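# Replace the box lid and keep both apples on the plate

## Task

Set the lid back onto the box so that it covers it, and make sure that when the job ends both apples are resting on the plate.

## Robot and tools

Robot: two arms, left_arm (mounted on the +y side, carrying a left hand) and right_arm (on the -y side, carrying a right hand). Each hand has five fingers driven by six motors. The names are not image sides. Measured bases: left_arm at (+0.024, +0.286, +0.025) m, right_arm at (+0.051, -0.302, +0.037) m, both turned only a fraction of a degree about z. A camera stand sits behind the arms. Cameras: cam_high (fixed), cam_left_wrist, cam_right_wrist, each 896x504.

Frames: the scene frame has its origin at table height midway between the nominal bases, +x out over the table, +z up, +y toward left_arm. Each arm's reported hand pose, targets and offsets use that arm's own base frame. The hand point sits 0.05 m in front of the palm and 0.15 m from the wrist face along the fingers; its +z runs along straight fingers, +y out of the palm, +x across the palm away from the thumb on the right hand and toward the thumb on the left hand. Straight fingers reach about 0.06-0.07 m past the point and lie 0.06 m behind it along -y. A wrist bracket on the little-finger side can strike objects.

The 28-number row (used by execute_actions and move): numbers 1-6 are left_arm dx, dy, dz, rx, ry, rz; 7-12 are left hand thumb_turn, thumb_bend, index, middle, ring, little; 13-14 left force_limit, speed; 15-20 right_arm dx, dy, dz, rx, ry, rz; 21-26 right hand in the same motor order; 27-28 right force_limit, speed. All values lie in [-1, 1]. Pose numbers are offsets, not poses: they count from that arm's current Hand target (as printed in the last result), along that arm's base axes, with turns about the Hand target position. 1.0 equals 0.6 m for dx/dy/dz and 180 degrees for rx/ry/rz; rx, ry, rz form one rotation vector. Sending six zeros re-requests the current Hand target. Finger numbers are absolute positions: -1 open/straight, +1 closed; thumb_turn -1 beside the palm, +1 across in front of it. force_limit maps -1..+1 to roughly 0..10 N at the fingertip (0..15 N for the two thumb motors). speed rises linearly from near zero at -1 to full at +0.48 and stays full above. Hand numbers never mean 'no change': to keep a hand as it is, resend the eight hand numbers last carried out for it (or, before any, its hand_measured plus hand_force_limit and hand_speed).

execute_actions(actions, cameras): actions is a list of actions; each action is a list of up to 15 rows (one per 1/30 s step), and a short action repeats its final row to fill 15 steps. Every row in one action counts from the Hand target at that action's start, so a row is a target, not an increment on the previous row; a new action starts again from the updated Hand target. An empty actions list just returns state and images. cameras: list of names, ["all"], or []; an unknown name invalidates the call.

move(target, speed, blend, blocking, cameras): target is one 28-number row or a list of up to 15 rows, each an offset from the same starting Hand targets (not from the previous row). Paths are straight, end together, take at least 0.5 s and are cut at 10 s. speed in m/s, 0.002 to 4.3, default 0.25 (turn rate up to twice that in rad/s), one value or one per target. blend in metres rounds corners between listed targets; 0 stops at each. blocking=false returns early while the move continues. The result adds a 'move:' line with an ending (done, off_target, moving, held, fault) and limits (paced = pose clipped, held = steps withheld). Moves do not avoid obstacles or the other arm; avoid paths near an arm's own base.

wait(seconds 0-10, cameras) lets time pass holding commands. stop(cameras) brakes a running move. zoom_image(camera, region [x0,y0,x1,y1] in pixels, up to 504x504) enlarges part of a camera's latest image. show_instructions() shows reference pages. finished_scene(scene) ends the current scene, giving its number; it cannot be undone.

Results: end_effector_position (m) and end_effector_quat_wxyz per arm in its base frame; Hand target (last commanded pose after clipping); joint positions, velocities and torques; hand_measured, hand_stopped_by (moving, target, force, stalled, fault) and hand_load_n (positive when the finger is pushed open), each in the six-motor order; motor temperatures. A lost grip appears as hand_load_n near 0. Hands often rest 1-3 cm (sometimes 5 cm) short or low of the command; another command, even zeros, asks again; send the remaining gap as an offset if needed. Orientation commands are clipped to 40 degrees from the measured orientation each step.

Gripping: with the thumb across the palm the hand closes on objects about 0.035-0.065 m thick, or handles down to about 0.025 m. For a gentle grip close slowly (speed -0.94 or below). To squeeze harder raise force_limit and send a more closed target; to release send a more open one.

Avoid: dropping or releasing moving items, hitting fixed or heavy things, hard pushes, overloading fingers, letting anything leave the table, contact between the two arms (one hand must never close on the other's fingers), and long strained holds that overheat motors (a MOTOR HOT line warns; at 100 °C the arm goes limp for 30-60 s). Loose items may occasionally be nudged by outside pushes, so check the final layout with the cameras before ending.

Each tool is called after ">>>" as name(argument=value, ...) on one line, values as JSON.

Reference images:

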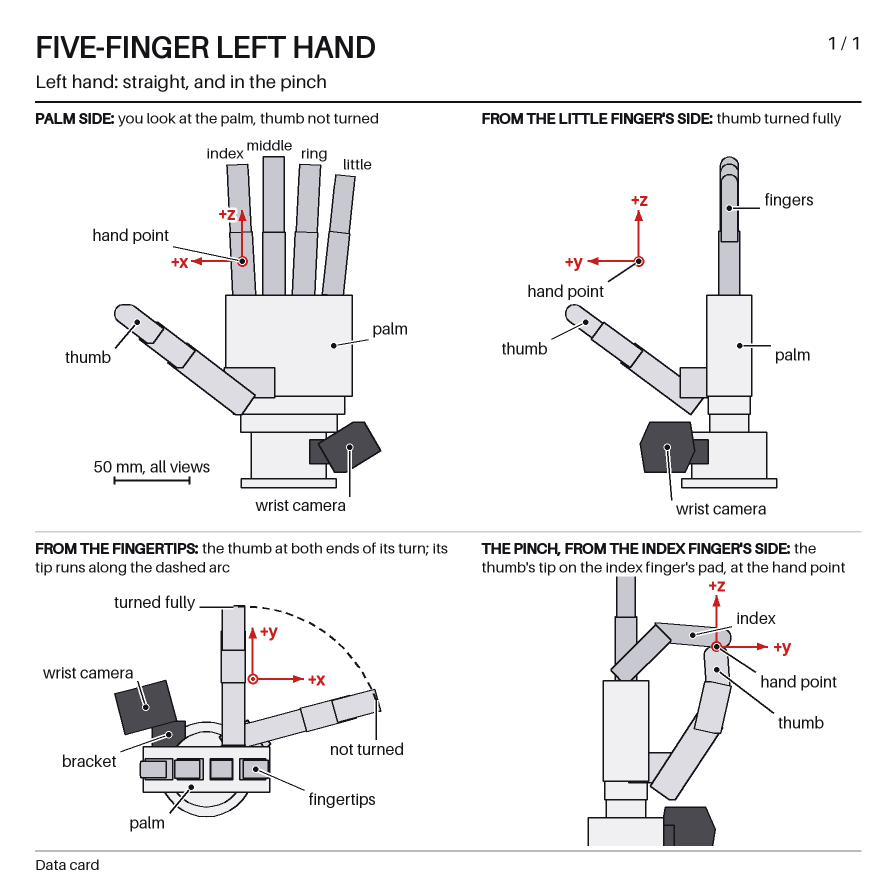

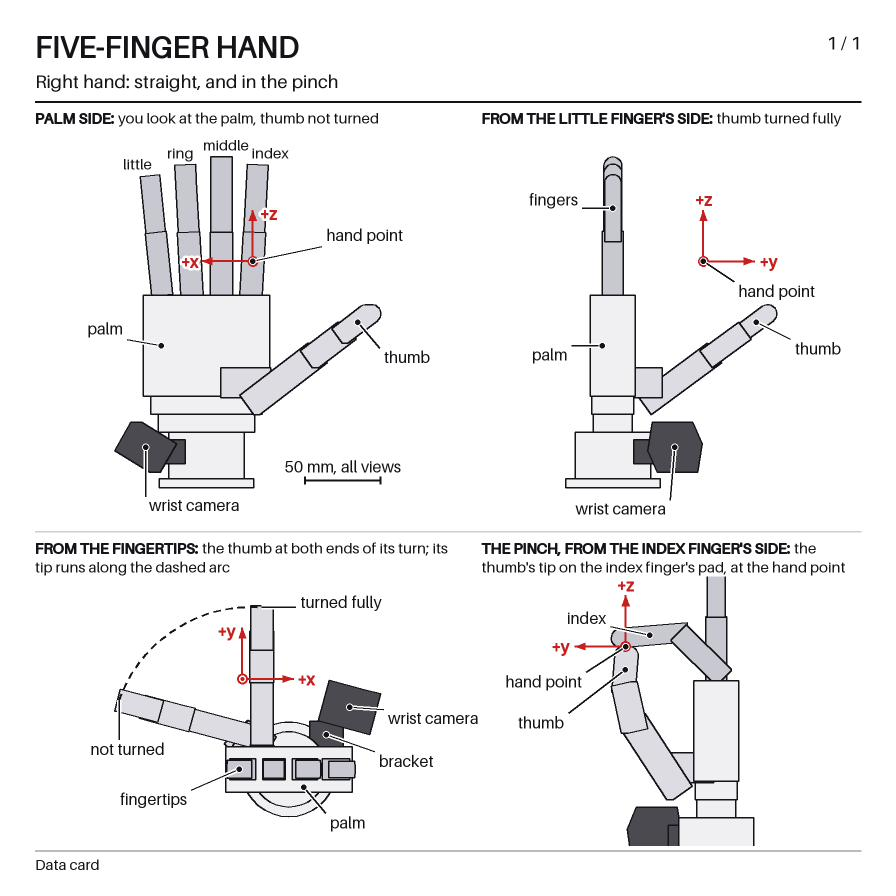

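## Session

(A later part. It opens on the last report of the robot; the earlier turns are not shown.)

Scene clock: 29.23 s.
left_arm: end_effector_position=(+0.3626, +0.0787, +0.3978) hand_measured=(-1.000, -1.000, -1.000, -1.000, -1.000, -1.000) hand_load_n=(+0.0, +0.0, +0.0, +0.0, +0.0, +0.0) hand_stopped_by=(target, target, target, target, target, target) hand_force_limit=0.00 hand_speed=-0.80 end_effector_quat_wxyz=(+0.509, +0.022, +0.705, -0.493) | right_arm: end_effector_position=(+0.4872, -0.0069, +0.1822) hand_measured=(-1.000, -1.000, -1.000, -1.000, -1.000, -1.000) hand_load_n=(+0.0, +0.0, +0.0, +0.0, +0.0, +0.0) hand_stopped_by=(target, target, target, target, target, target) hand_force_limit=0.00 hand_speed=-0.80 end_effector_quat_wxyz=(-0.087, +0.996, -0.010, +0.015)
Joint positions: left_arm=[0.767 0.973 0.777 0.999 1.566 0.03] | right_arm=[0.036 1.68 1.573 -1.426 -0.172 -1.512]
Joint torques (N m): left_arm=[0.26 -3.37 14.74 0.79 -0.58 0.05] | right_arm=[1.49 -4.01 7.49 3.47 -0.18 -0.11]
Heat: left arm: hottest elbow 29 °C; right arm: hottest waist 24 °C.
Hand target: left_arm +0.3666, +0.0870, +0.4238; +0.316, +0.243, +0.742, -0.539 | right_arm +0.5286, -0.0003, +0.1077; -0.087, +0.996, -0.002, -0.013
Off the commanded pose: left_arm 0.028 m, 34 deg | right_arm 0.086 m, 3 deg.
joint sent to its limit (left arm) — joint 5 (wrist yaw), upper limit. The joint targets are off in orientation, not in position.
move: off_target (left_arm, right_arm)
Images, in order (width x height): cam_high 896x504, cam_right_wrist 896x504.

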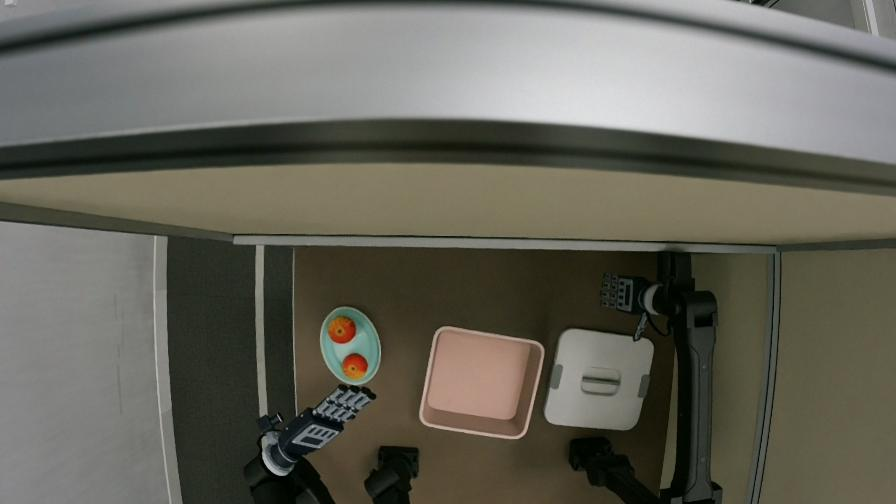

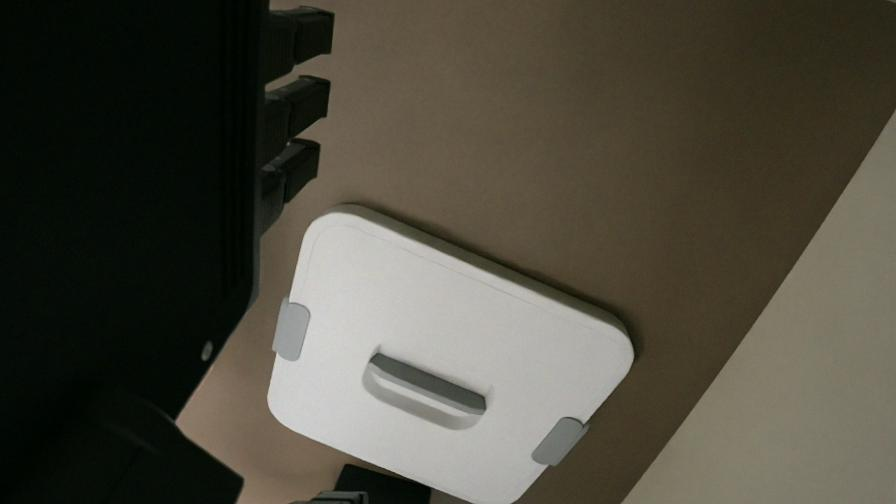

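>>> move(target=[0, 0, 0, 0, 0, 0, -1, -1, -1, -1, -1, -1, 0.0, -0.8, -0.283, -0.15, 0.483, 0, 0, 0, -1, -1, -1, -1, -1, -1, 0.0, -0.8], cameras=["cam_high"])

>>> move(target=[0.07, -0.667, -0.298, -0.094, -0.225, -0.2224, -1, -1, -1, -1, -1, -1, 0.0, -0.8, 0,0,0, 0, 0, 0, -1, -1, -1, -1, -1, -1, 0.0, -0.8], cameras=["cam_high", "cam_left_wrist"])

Scene clock: 34.57 s.
left_arm: end_effector_position=(+0.3626, +0.0787, +0.3978) hand_measured=(-1.000, -1.000, -1.000, -1.000, -1.000, -1.000) hand_load_n=(+0.0, +0.0, +0.0, +0.0, +0.0, +0.0) hand_stopped_by=(target, target, target, target, target, target) hand_force_limit=0.00 hand_speed=-0.80 end_effector_quat_wxyz=(+0.509, +0.022, +0.705, -0.493) | right_arm: end_effector_position=(+0.3534, -0.0857, +0.3825) hand_measured=(-1.000, -1.000, -1.000, -1.000, -1.000, -1.000) hand_load_n=(+0.0, +0.0, +0.0, +0.0, +0.0, +0.0) hand_stopped_by=(target, target, target, target, target, target) hand_force_limit=0.00 hand_speed=-0.80 end_effector_quat_wxyz=(-0.046, +0.989, -0.015, +0.139)
Joint positions: left_arm=[0.767 0.973 0.777 0.999 1.566 0.03] | right_arm=[-0.131 1.232 1.617 -1.689 -0.122 -1.655]
Joint velocities: left_arm=[within noise] | right_arm=[-0.005 -0.015 0.007 0.002 0.022 -0.154]
Joint torques (N m): left_arm=[0.26 -3.31 14.71 0.8 -0.58 0.04] | right_arm=[0.21 -7.53 9.99 0.03 0.08 -0.13]
Motor temperatures (°C): left_arm=[22 21 31 23 21 23] | right_arm=[24 23 25 22 20 23]
Heat: left arm: hottest elbow 31 °C; right arm: hottest elbow 25 °C.
Hand target: left_arm +0.3666, +0.0870, +0.4238; +0.316, +0.243, +0.742, -0.539 | right_arm +0.3589, -0.0903, +0.3974; -0.087, +0.996, -0.002, -0.013
Off the commanded pose: left_arm 0.028 m, 34 deg | right_arm 0.017 m, 18 deg.
joint sent to its limit (left arm) — joint 5 (wrist yaw), upper limit. The joint targets are off in orientation, not in position.
joint sent to its limit (right arm) — joint 4 (wrist pitch), lower limit. The joint targets are off in orientation, not in position.
move: off_target (left_arm, right_arm)
Images, in order (width x height): cam_high 896x504.

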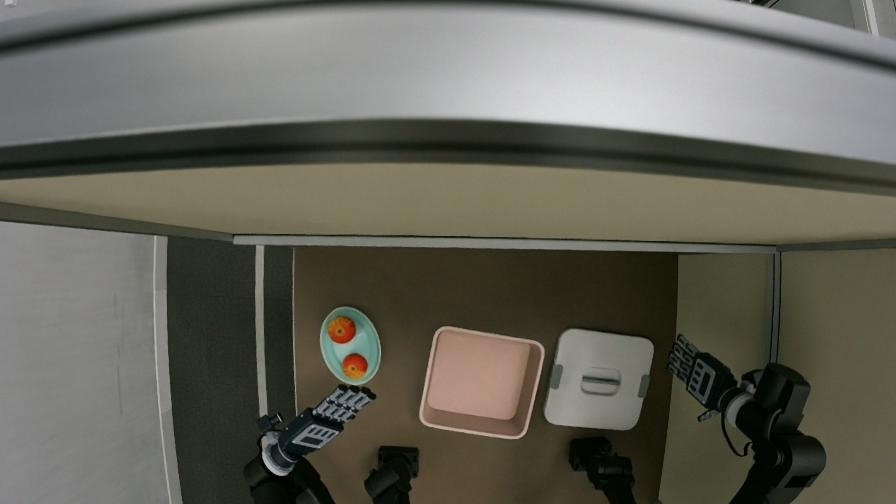

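Scene clock: 38.27 s.
left_arm: end_effector_position=(+0.3985, -0.3046, +0.2317) hand_measured=(-1.000, -1.000, -1.000, -1.000, -1.000, -1.000) hand_load_n=(+0.0, +0.0, +0.0, +0.0, +0.0, +0.0) hand_stopped_by=(target, target, target, target, target, target) hand_force_limit=0.00 hand_speed=-0.80 end_effector_quat_wxyz=(+0.417, +0.544, +0.450, -0.573) | right_arm: end_effector_position=(+0.3534, -0.0859, +0.3825) hand_measured=(-1.000, -1.000, -1.000, -1.000, -1.000, -1.000) hand_load_n=(+0.0, +0.0, +0.0, +0.0, +0.0, +0.5) hand_stopped_by=(target, target, target, target, target, target) hand_force_limit=0.00 hand_speed=-0.80 end_effector_quat_wxyz=(-0.046, +0.989, -0.014, +0.139)
Joint positions: left_arm=[-0.254 1.59 0.73 1.555 1.566 0.814] | right_arm=[-0.131 1.232 1.617 -1.689 -0.122 -1.656]
Joint torques (N m): left_arm=[-1.55 -9.35 10.86 0.84 -0.51 0.02] | right_arm=[0.26 -8 9.96 0.09 0.07 -0.11]
Heat: left arm: hottest elbow 31 °C; right arm: hottest elbow 25 °C.
Hand target: left_arm +0.4088, -0.3132, +0.2450; +0.380, +0.596, +0.380, -0.596 | right_arm +0.3589, -0.0903, +0.3974; -0.087, +0.996, -0.002, -0.013
Off the commanded pose: left_arm 0.019 m, 11 deg | right_arm 0.016 m, 18 deg.
joint sent to its limit (left arm) — joint 4 (wrist pitch), upper limit; joint 5 (wrist yaw), upper limit. The joint targets are off in orientation, not in position.
joint sent to its limit (right arm) — joint 4 (wrist pitch), lower limit. The joint targets are off in orientation, not in position.
move: off_target (left_arm, right_arm)
Images, in order (width x height): cam_high 896x504, cam_left_wrist 896x504.

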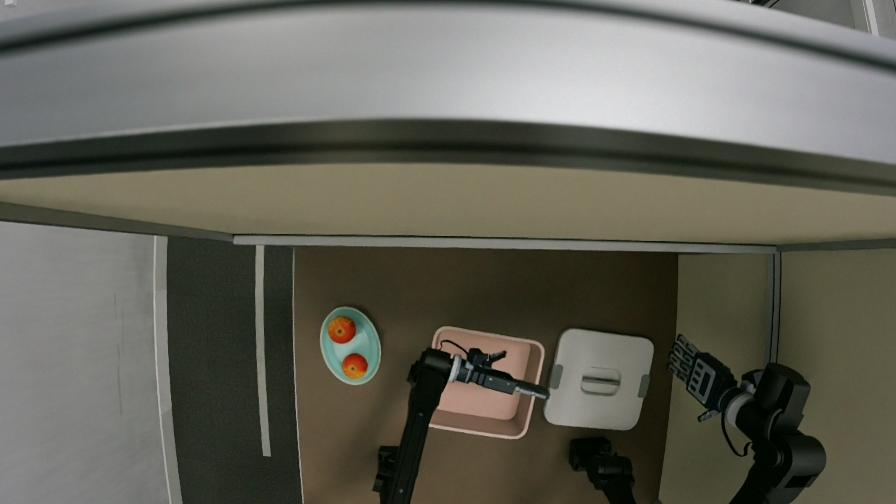

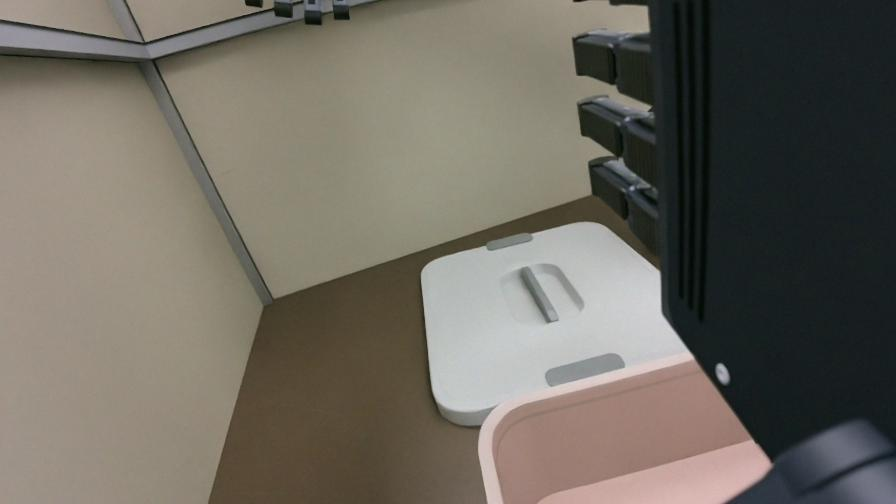

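>>> zoom_image(camera="cam_left_wrist", region=[490, 250, 600, 340])

>>> zoom_image(camera="cam_left_wrist", region=[400, 210, 700, 440])

Scaled by 4.582.

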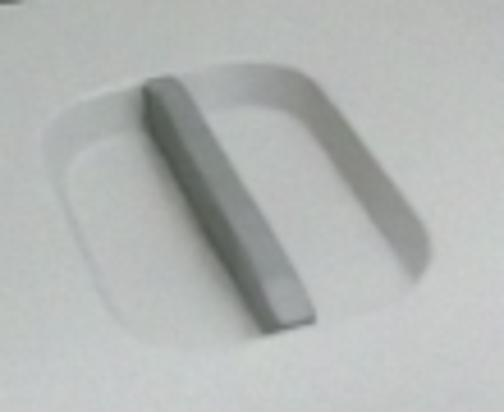

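Scaled by 1.680.

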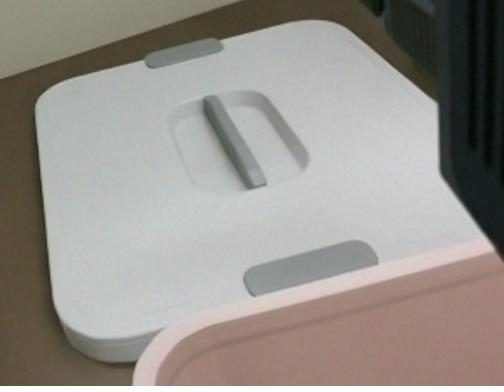

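>>> move(target=[0.0, -0.25, -0.11, 0,0,0, -1, -1, -1, -1, -1, -1, 0.0, -0.8, 0,0,0, 0, 0, 0, -1, -1, -1, -1, -1, -1, 0.0, -0.8], cameras=["cam_high", "cam_left_wrist"])

>>> zoom_image(camera="cam_left_wrist", region=[490, 270, 650, 400])

Scene clock: 41.93 s.
left_arm: end_effector_position=(+0.4079, -0.4543, +0.1659) hand_measured=(-1.000, -1.000, -1.000, -1.000, -1.000, -1.000) hand_load_n=(+0.0, +0.0, +0.0, +0.0, +0.0, +0.0) hand_stopped_by=(target, target, target, target, target, target) hand_force_limit=0.00 hand_speed=-0.80 end_effector_quat_wxyz=(+0.373, +0.582, +0.388, -0.610) | right_arm: end_effector_position=(+0.3534, -0.0859, +0.3825) hand_measured=(-1.000, -1.000, -1.000, -1.000, -1.000, -1.000) hand_load_n=(+0.0, +0.0, +0.0, -0.5, +0.0, +0.0) hand_stopped_by=(target, target, target, target, target, target) hand_force_limit=0.00 hand_speed=-0.80 end_effector_quat_wxyz=(-0.046, +0.989, -0.014, +0.139)
Joint positions: left_arm=[-0.524 1.855 0.96 1.138 1.478 1.289] | right_arm=[-0.131 1.232 1.617 -1.689 -0.122 -1.656]
Joint torques (N m): left_arm=[-1.55 -15.38 9.02 0.57 -0.32 0.14] | right_arm=[0.21 -7.88 10.03 0.05 0.1 -0.11]
Heat: left arm: hottest elbow 31 °C; right arm: hottest elbow 25 °C.
Hand target: left_arm +0.4086, -0.4632, +0.1789; +0.379, +0.596, +0.380, -0.596 | right_arm +0.3589, -0.0903, +0.3974; -0.087, +0.996, -0.002, -0.013
Off the commanded pose: left_arm 0.016 m, 3 deg | right_arm 0.016 m, 18 deg.
joint sent to its limit (right arm) — joint 4 (wrist pitch), lower limit. The joint targets are off in orientation, not in position.
move: off_target (left_arm, right_arm)
Images, in order (width x height): cam_high 896x504, cam_left_wrist 896x504.

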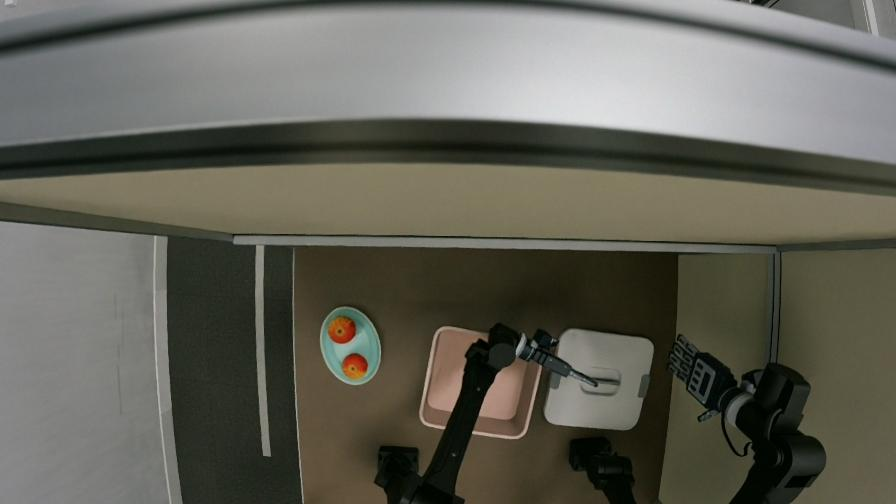

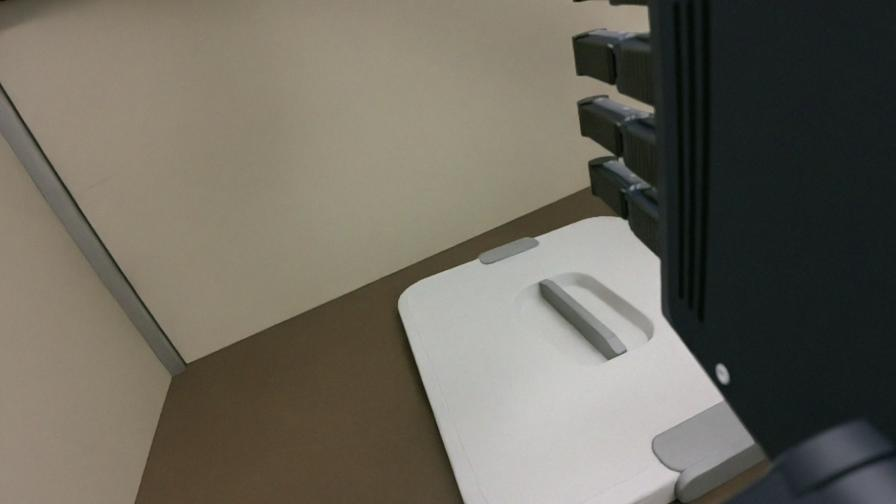

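Scaled by 3.150.

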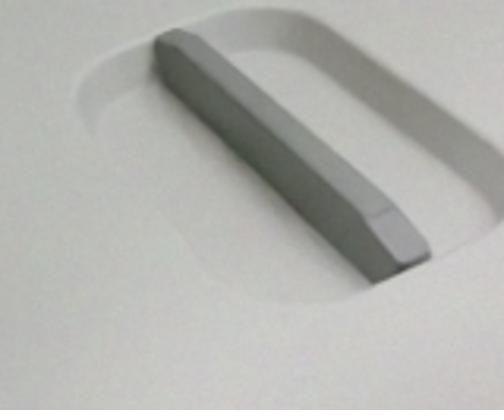

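>>> zoom_image(camera="cam_left_wrist", region=[530, 270, 590, 320])

>>> zoom_image(camera="cam_left_wrist", region=[580, 315, 640, 365])

Scaled by 8.400.

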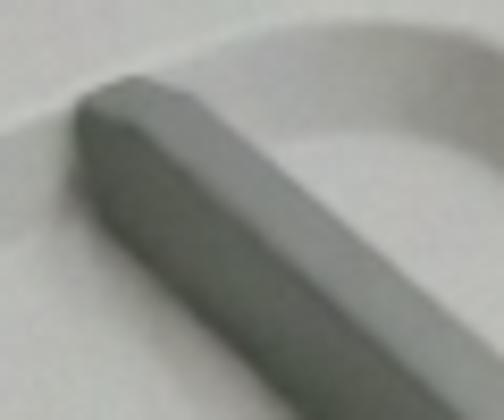

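Scaled by 8.400.

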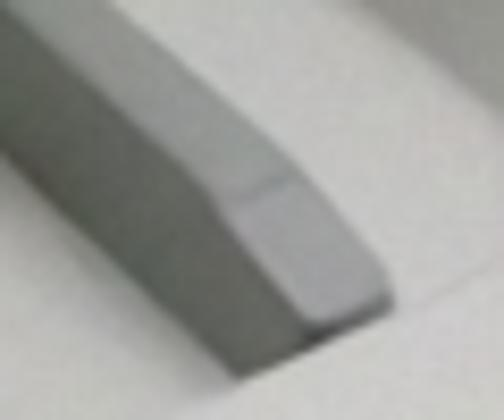

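>>> zoom_image(camera="cam_left_wrist", region=[380, 280, 500, 400])

>>> zoom_image(camera="cam_left_wrist", region=[440, 380, 580, 504])

>>> zoom_image(camera="cam_left_wrist", region=[620, 380, 780, 504])

Scaled by 4.200.

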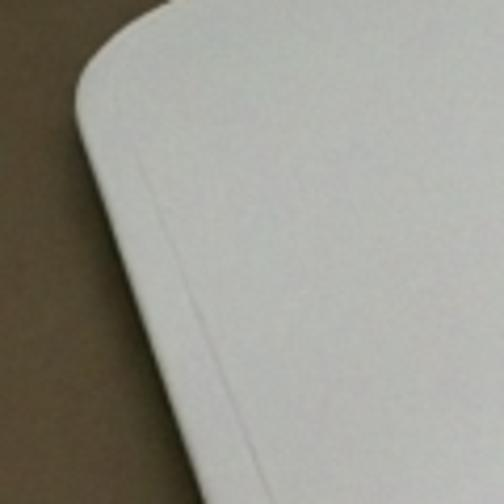

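Scaled by 3.600.

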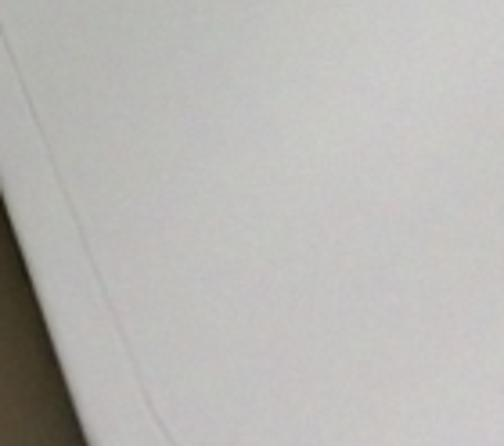

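Scaled by 3.150.

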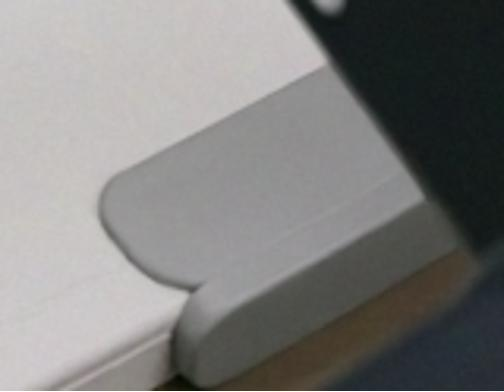

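>>> move(target=[0.116, 0.302, -0.023, 0.133, 0.484, 0.084, -1, -1, -1, -1, -1, -1, 0.0, -0.8, 0,0,0, 0, 0, 0, -1, -1, -1, -1, -1, -1, 0.0, -0.8], cameras=["cam_high", "cam_left_wrist"])

Scene clock: 55.10 s.
left_arm: end_effector_position=(+0.4586, -0.2847, +0.1553) hand_measured=(-1.000, -1.000, -1.000, -1.000, -1.000, -1.000) hand_load_n=(-0.5, +0.0, +0.0, +0.0, -0.5, +0.0) hand_stopped_by=(target, target, target, target, target, target) hand_force_limit=0.00 hand_speed=-0.80 end_effector_quat_wxyz=(-0.044, +0.034, +0.707, -0.705) | right_arm: end_effector_position=(+0.3534, -0.0859, +0.3825) hand_measured=(-1.000, -1.000, -1.000, -1.000, -1.000, -1.000) hand_load_n=(+0.0, +0.0, +0.0, +0.0, +0.0, -0.5) hand_stopped_by=(target, target, target, target, target, target) hand_force_limit=0.00 hand_speed=-0.80 end_effector_quat_wxyz=(-0.046, +0.989, -0.014, +0.139)
Joint positions: left_arm=[-0.183 1.795 1.024 0.734 1.498 0.022] | right_arm=[-0.131 1.232 1.617 -1.689 -0.122 -1.656]
Joint torques (N m): left_arm=[0.73 -13.51 12.44 0.57 0.11 -0.2] | right_arm=[0.26 -7.71 9.98 0.05 0.1 -0.11]
Heat: left arm: hottest elbow 30 °C; right arm: hottest elbow 27 °C.
Hand target: left_arm +0.4782, -0.2820, +0.1651; -0.036, +0.035, +0.706, -0.706 | right_arm +0.3589, -0.0903, +0.3974; -0.087, +0.996, -0.002, -0.013
Off the commanded pose: left_arm 0.022 m, 1 deg | right_arm 0.016 m, 18 deg.
joint sent to its limit (right arm) — joint 4 (wrist pitch), lower limit. The joint targets are off in orientation, not in position.
move: off_target (left_arm, right_arm)
Images, in order (width x height): cam_high 896x504, cam_left_wrist 896x504.

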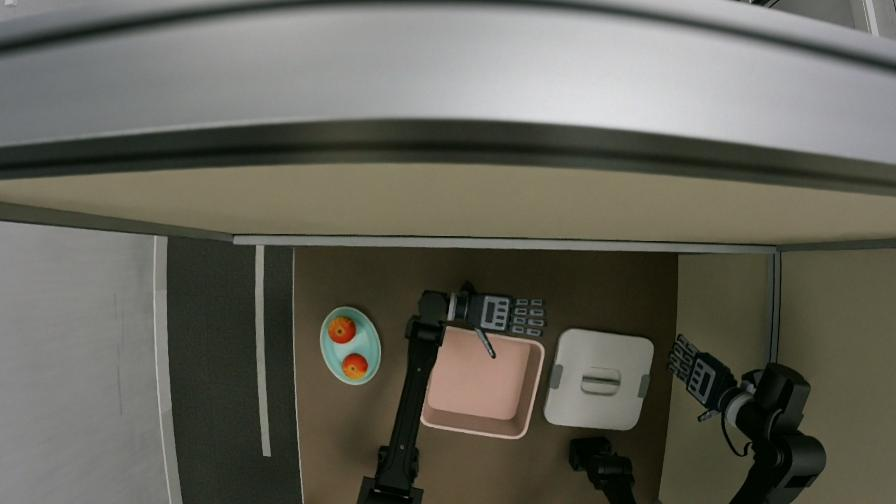

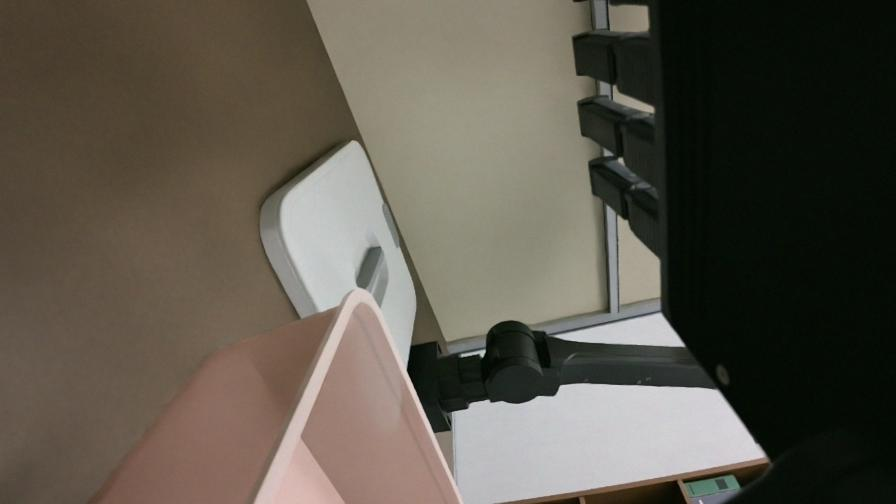

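>>> zoom_image(camera="cam_left_wrist", region=[240, 130, 430, 320])

>>> zoom_image(camera="cam_left_wrist", region=[335, 220, 415, 310])

>>> zoom_image(camera="cam_left_wrist", region=[80, 270, 480, 504])

Scaled by 2.653.

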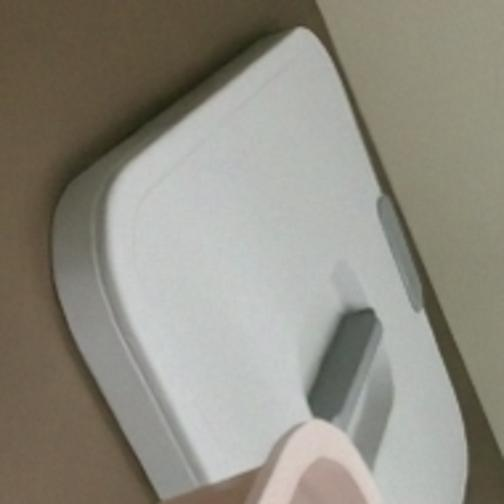

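Scaled by 5.600.

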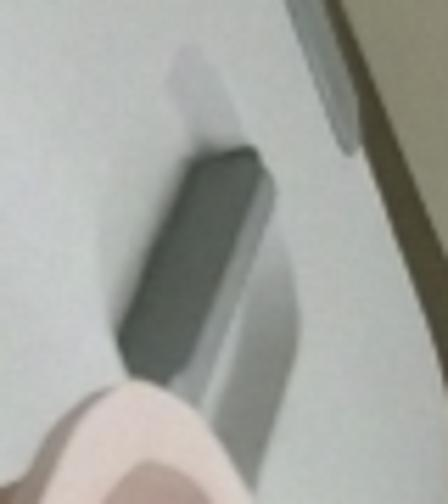

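Scaled by 1.260.

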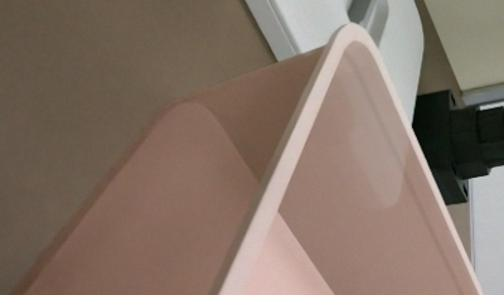

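>>> move(target=[0,0,0,0,0,0, -1, -1, -1, -1, -1, -1, 0.0, -0.8, -0.21, 0.157, -0.296, 0.1377, -0.1712, -0.5246, 1, 0, 0, 0, 1, 1, 0.0, -0.5], cameras=["cam_high", "cam_right_wrist", "cam_left_wrist"])

Scene clock: 64.40 s.
left_arm: end_effector_position=(+0.4585, -0.2847, +0.1553) hand_measured=(-1.000, -1.000, -1.000, -1.000, -1.000, -1.000) hand_load_n=(+0.0, +0.0, +0.0, +0.0, +0.0, +0.0) hand_stopped_by=(target, target, target, target, target, target) hand_force_limit=0.00 hand_speed=-0.80 end_effector_quat_wxyz=(-0.044, +0.034, +0.707, -0.705) | right_arm: end_effector_position=(+0.2312, +0.0019, +0.2208) hand_measured=(+1.000, +0.000, +0.000, +0.000, +1.000, +1.000) hand_load_n=(+0.0, +0.0, +0.0, +0.0, +0.0, +0.0) hand_stopped_by=(target, target, target, target, target, target) hand_force_limit=0.00 hand_speed=-0.50 end_effector_quat_wxyz=(+0.245, -0.613, +0.696, -0.282)
Joint positions: left_arm=[-0.183 1.795 1.024 0.734 1.498 0.022] | right_arm=[-0.113 0.473 0.717 -1.049 0.015 0.009]
Joint torques (N m): left_arm=[0.73 -13.51 12.44 0.59 0.11 -0.19] | right_arm=[1.32 0.5 6.91 1.81 0.16 0.05]
Heat: left arm: hottest elbow 32 °C; right arm: hottest elbow 27 °C.
Hand target: left_arm +0.4782, -0.2820, +0.1651; -0.036, +0.035, +0.706, -0.706 | right_arm +0.2329, +0.0040, +0.2198; +0.252, -0.610, +0.694, -0.287
Off the commanded pose: left_arm 0.022 m, 1 deg | right_arm 0.003 m, 1 deg.
move: off_target (left_arm)

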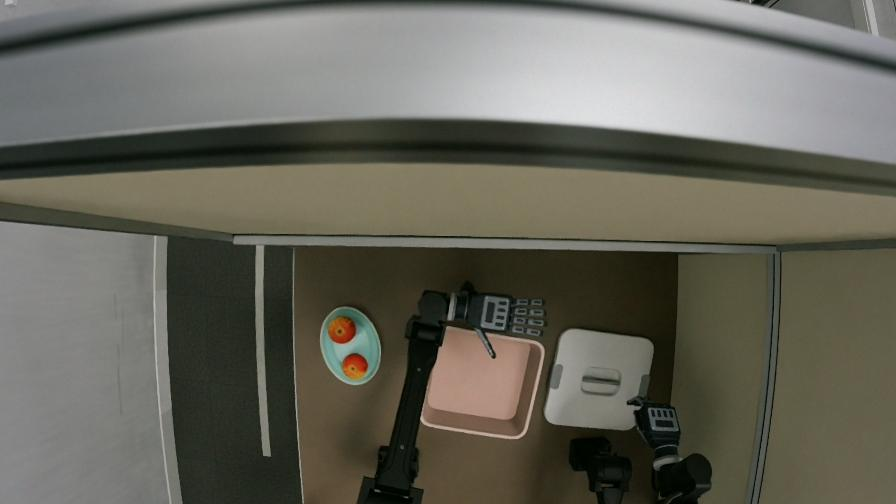

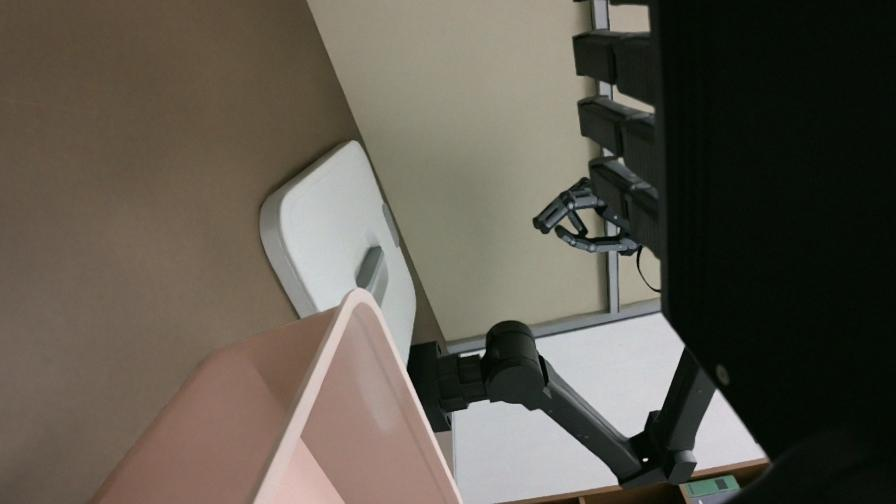

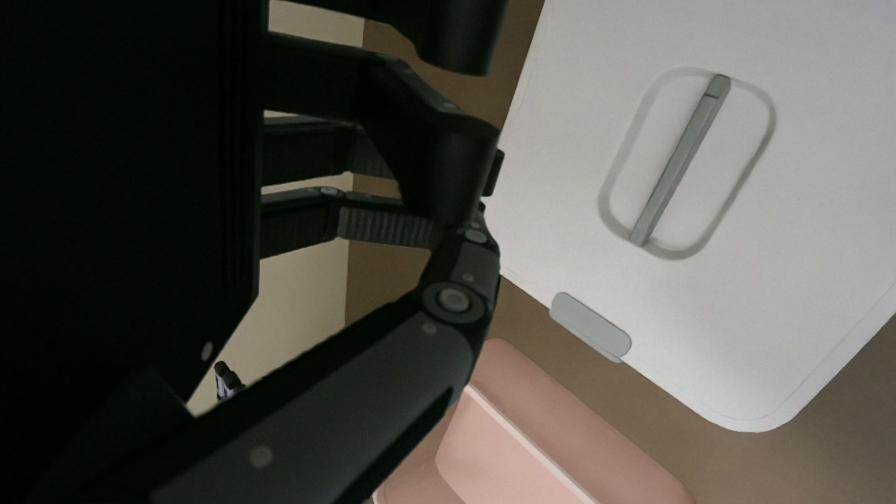

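>>> move(target=[0.02,-0.167,0,0,0,0, -1, -1, -1, -1, -1, -1, 0.0, -0.8, 0,0,-0.15,0,0,0, 1, 0, 0, 0, 1, 1, 0.0, -0.5], cameras=["cam_high", "cam_right_wrist", "cam_left_wrist"], speed=0.15)

Scene clock: 67.27 s.
left_arm: end_effector_position=(+0.4768, -0.3721, +0.1550) hand_measured=(-1.000, -1.000, -1.000, -1.000, -1.000, -1.000) hand_load_n=(+0.0, +0.0, +0.0, +0.0, +0.0, +0.0) hand_stopped_by=(target, target, target, target, target, target) hand_force_limit=0.00 hand_speed=-0.80 end_effector_quat_wxyz=(-0.039, +0.027, +0.709, -0.704) | right_arm: end_effector_position=(+0.2309, +0.0019, +0.1313) hand_measured=(+1.000, +0.000, +0.000, +0.000, +1.000, +1.000) hand_load_n=(+0.0, +0.0, +0.0, +0.0, +0.0, +0.0) hand_stopped_by=(target, target, target, target, target, target) hand_force_limit=0.00 hand_speed=-0.50 end_effector_quat_wxyz=(+0.246, -0.612, +0.696, -0.283)
Joint positions: left_arm=[-0.332 1.869 1.141 0.701 1.333 0.009] | right_arm=[-0.113 0.421 0.471 -0.852 0.016 0.009]
Joint torques (N m): left_arm=[-1.14 -14.92 13 0.53 -0.07 -0.17] | right_arm=[1.2 0.97 7.05 1.84 0.18 0.07]
Heat: left arm: hottest elbow 32 °C; right arm: hottest elbow 27 °C.
Hand target: left_arm +0.4902, -0.3821, +0.1652; -0.036, +0.035, +0.706, -0.706 | right_arm +0.2328, +0.0039, +0.1298; +0.252, -0.610, +0.694, -0.287
Off the commanded pose: left_arm 0.020 m, 1 deg | right_arm 0.003 m, 1 deg.
move: off_target (left_arm)

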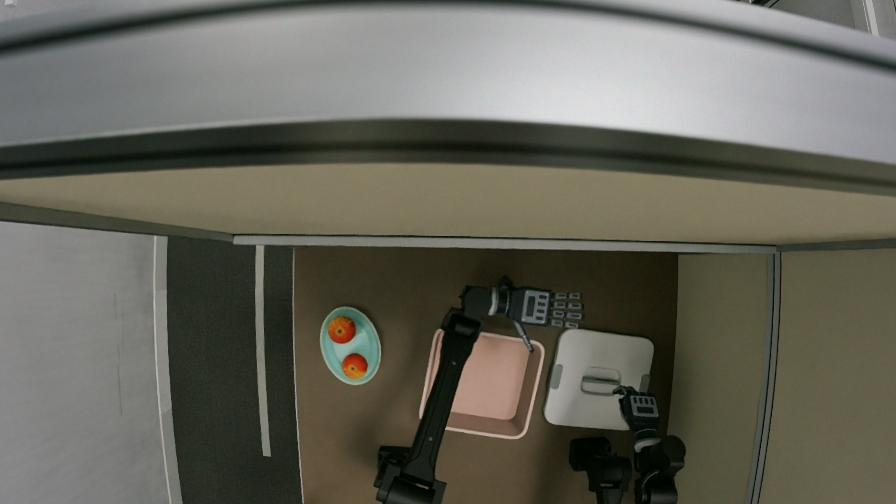

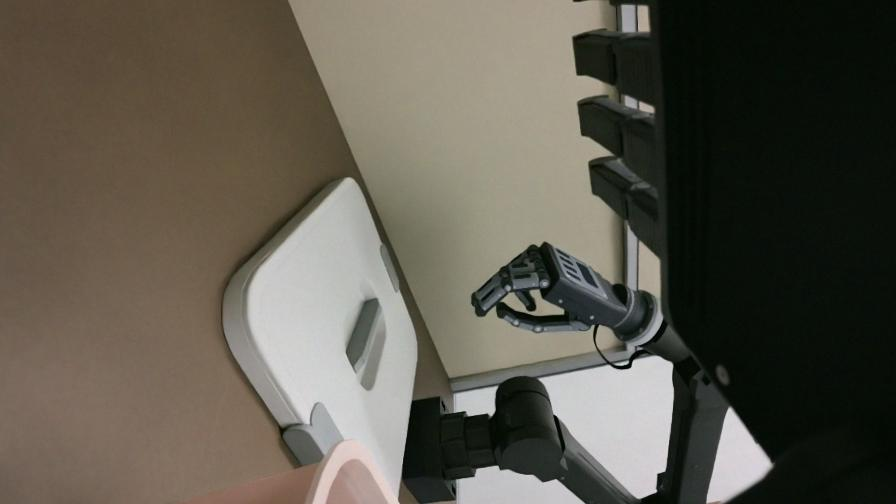

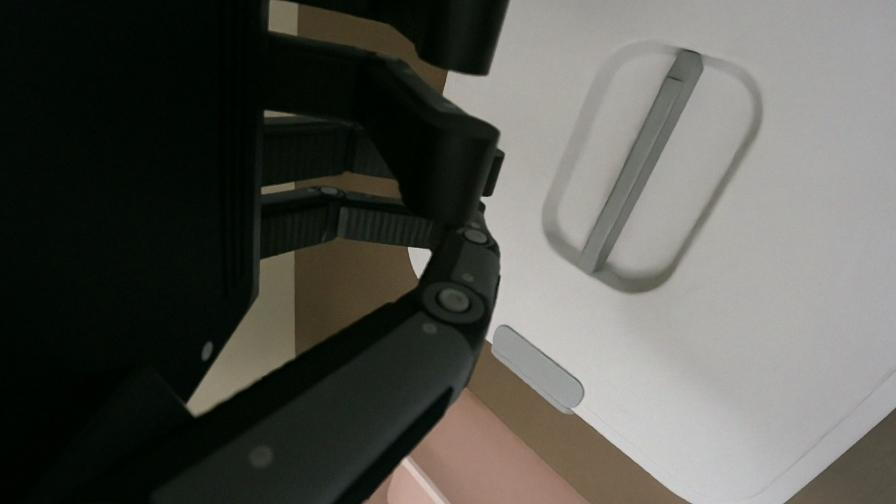

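>>> move(target=[0,0,0,0,0,0, -1, -1, -1, -1, -1, -1, 0.0, -0.8, -0.02,0,-0.117,0,0,0, 1, 0, 0, 0, 1, 1, 0.0, -0.5], cameras=["cam_right_wrist", "cam_left_wrist"], speed=0.15)

Scene clock: 69.73 s.
left_arm: end_effector_position=(+0.4767, -0.3721, +0.1550) hand_measured=(-1.000, -1.000, -1.000, -1.000, -1.000, -1.000) hand_load_n=(+0.0, +0.0, +0.0, +0.0, +0.0, +0.0) hand_stopped_by=(target, target, target, target, target, target) hand_force_limit=0.00 hand_speed=-0.80 end_effector_quat_wxyz=(-0.039, +0.027, +0.709, -0.704) | right_arm: end_effector_position=(+0.2192, +0.0034, +0.0621) hand_measured=(+1.000, +0.000, +0.000, +0.000, +1.000, +1.000) hand_load_n=(+0.0, +0.0, +0.0, +0.0, +0.0, +0.5) hand_stopped_by=(target, target, target, target, target, target) hand_force_limit=0.00 hand_speed=-0.50 end_effector_quat_wxyz=(+0.247, -0.612, +0.696, -0.284)
Joint positions: left_arm=[-0.332 1.869 1.141 0.701 1.333 0.009] | right_arm=[-0.113 0.365 0.279 -0.712 0.015 0.009]
Joint torques (N m): left_arm=[-1.14 -14.92 13.03 0.77 -0.08 -0.17] | right_arm=[1.03 1.9 7.08 1.74 -0.04 0.01]
Heat: left arm: hottest elbow 32 °C; right arm: hottest elbow 27 °C.
Hand target: left_arm +0.4902, -0.3821, +0.1652; -0.036, +0.035, +0.706, -0.706 | right_arm +0.2209, +0.0039, +0.0596; +0.252, -0.610, +0.694, -0.287
Off the commanded pose: left_arm 0.020 m, 1 deg | right_arm 0.003 m, 1 deg.
move: off_target (left_arm)
Images, in order (width x height): cam_left_wrist 896x504, cam_right_wrist 896x504.

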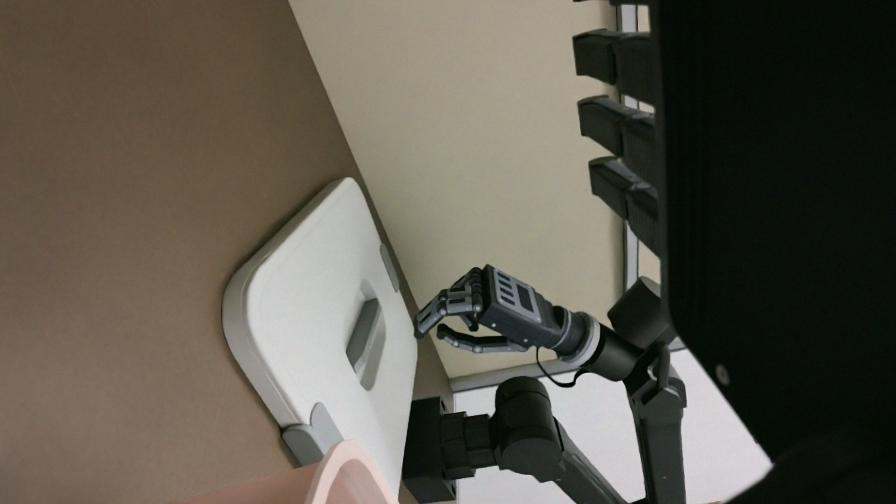

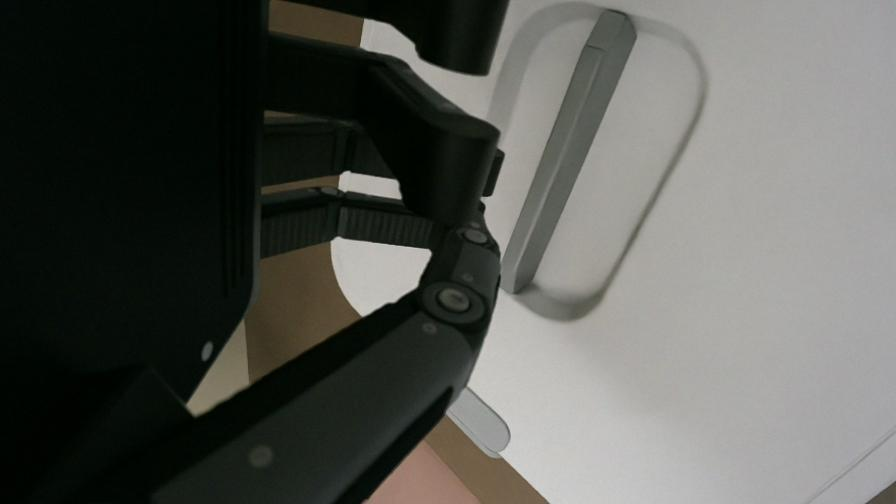

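>>> move(target=[0,0,0,0,0,0, -1, -1, -1, -1, -1, -1, 0.0, -0.8, -0.013,-0.033,-0.055,0,0,0, 1, 0, 0, 0, 1, 1, 0.0, -0.5], cameras=["cam_right_wrist", "cam_left_wrist"], speed=0.1)

Scene clock: 71.97 s.
left_arm: end_effector_position=(+0.4767, -0.3721, +0.1550) hand_measured=(-1.000, -1.000, -1.000, -1.000, -1.000, -1.000) hand_load_n=(+0.0, +0.0, +0.0, +0.0, +0.0, +0.0) hand_stopped_by=(target, target, target, target, target, target) hand_force_limit=0.00 hand_speed=-0.80 end_effector_quat_wxyz=(-0.039, +0.027, +0.709, -0.704) | right_arm: end_effector_position=(+0.2131, -0.0139, +0.0315) hand_measured=(+1.000, +0.000, +0.000, +0.000, +1.000, +1.000) hand_load_n=(+0.0, +0.0, +0.5, +0.0, +0.0, +0.0) hand_stopped_by=(target, target, target, target, target, target) hand_force_limit=0.00 hand_speed=-0.50 end_effector_quat_wxyz=(+0.253, -0.609, +0.696, -0.285)
Joint positions: left_arm=[-0.332 1.869 1.141 0.701 1.333 0.009] | right_arm=[-0.275 0.361 0.194 -0.626 -0.105 -0.099]
Joint torques (N m): left_arm=[-1.14 -14.86 13.01 0.76 -0.07 -0.17] | right_arm=[-0.03 2.84 6.99 1.76 -0.11 -0.11]
Heat: left arm: hottest elbow 33 °C; right arm: hottest elbow 27 °C.
Hand target: left_arm +0.4902, -0.3821, +0.1652; -0.036, +0.035, +0.706, -0.706 | right_arm +0.2131, -0.0159, +0.0267; +0.252, -0.610, +0.694, -0.287
Off the commanded pose: left_arm 0.020 m, 1 deg | right_arm 0.005 m, 0 deg.
move: off_target (left_arm)
Images, in order (width x height): cam_left_wrist 896x504, cam_right_wrist 896x504.

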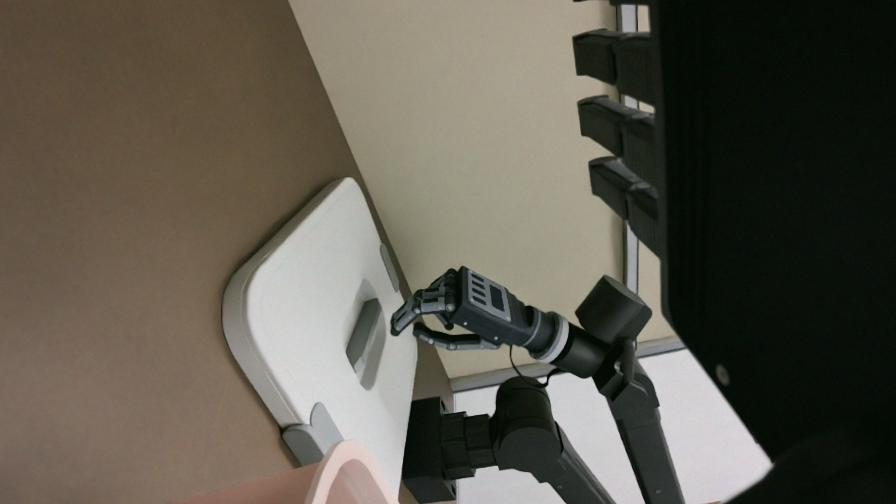

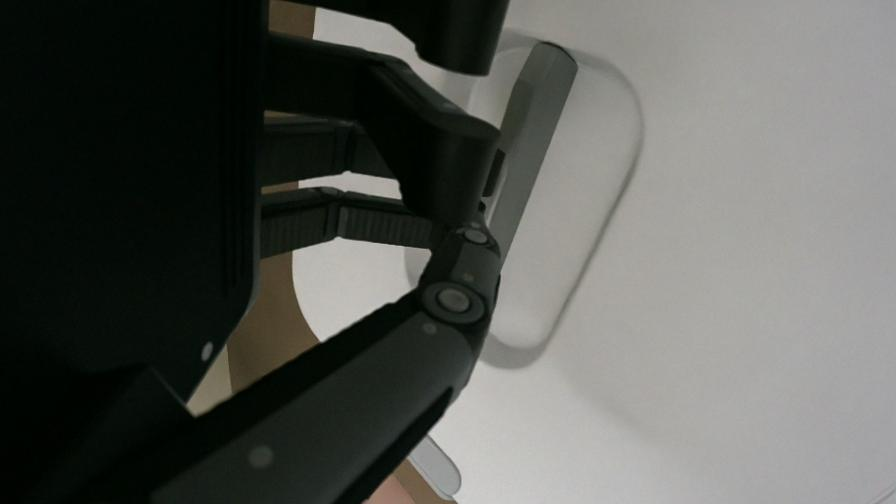

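>>> zoom_image(camera="cam_left_wrist", region=[330, 260, 470, 400])

>>> zoom_image(camera="cam_right_wrist", region=[400, 20, 660, 380])

Scaled by 3.600.

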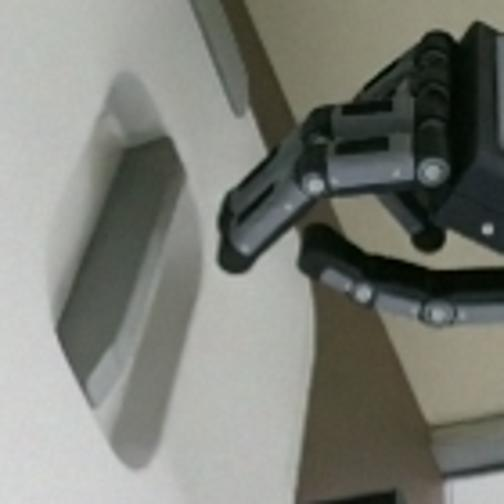

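Scaled by 1.400.

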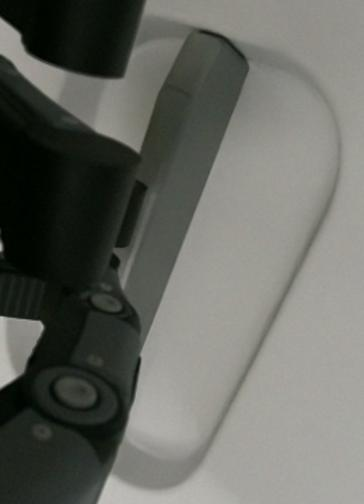

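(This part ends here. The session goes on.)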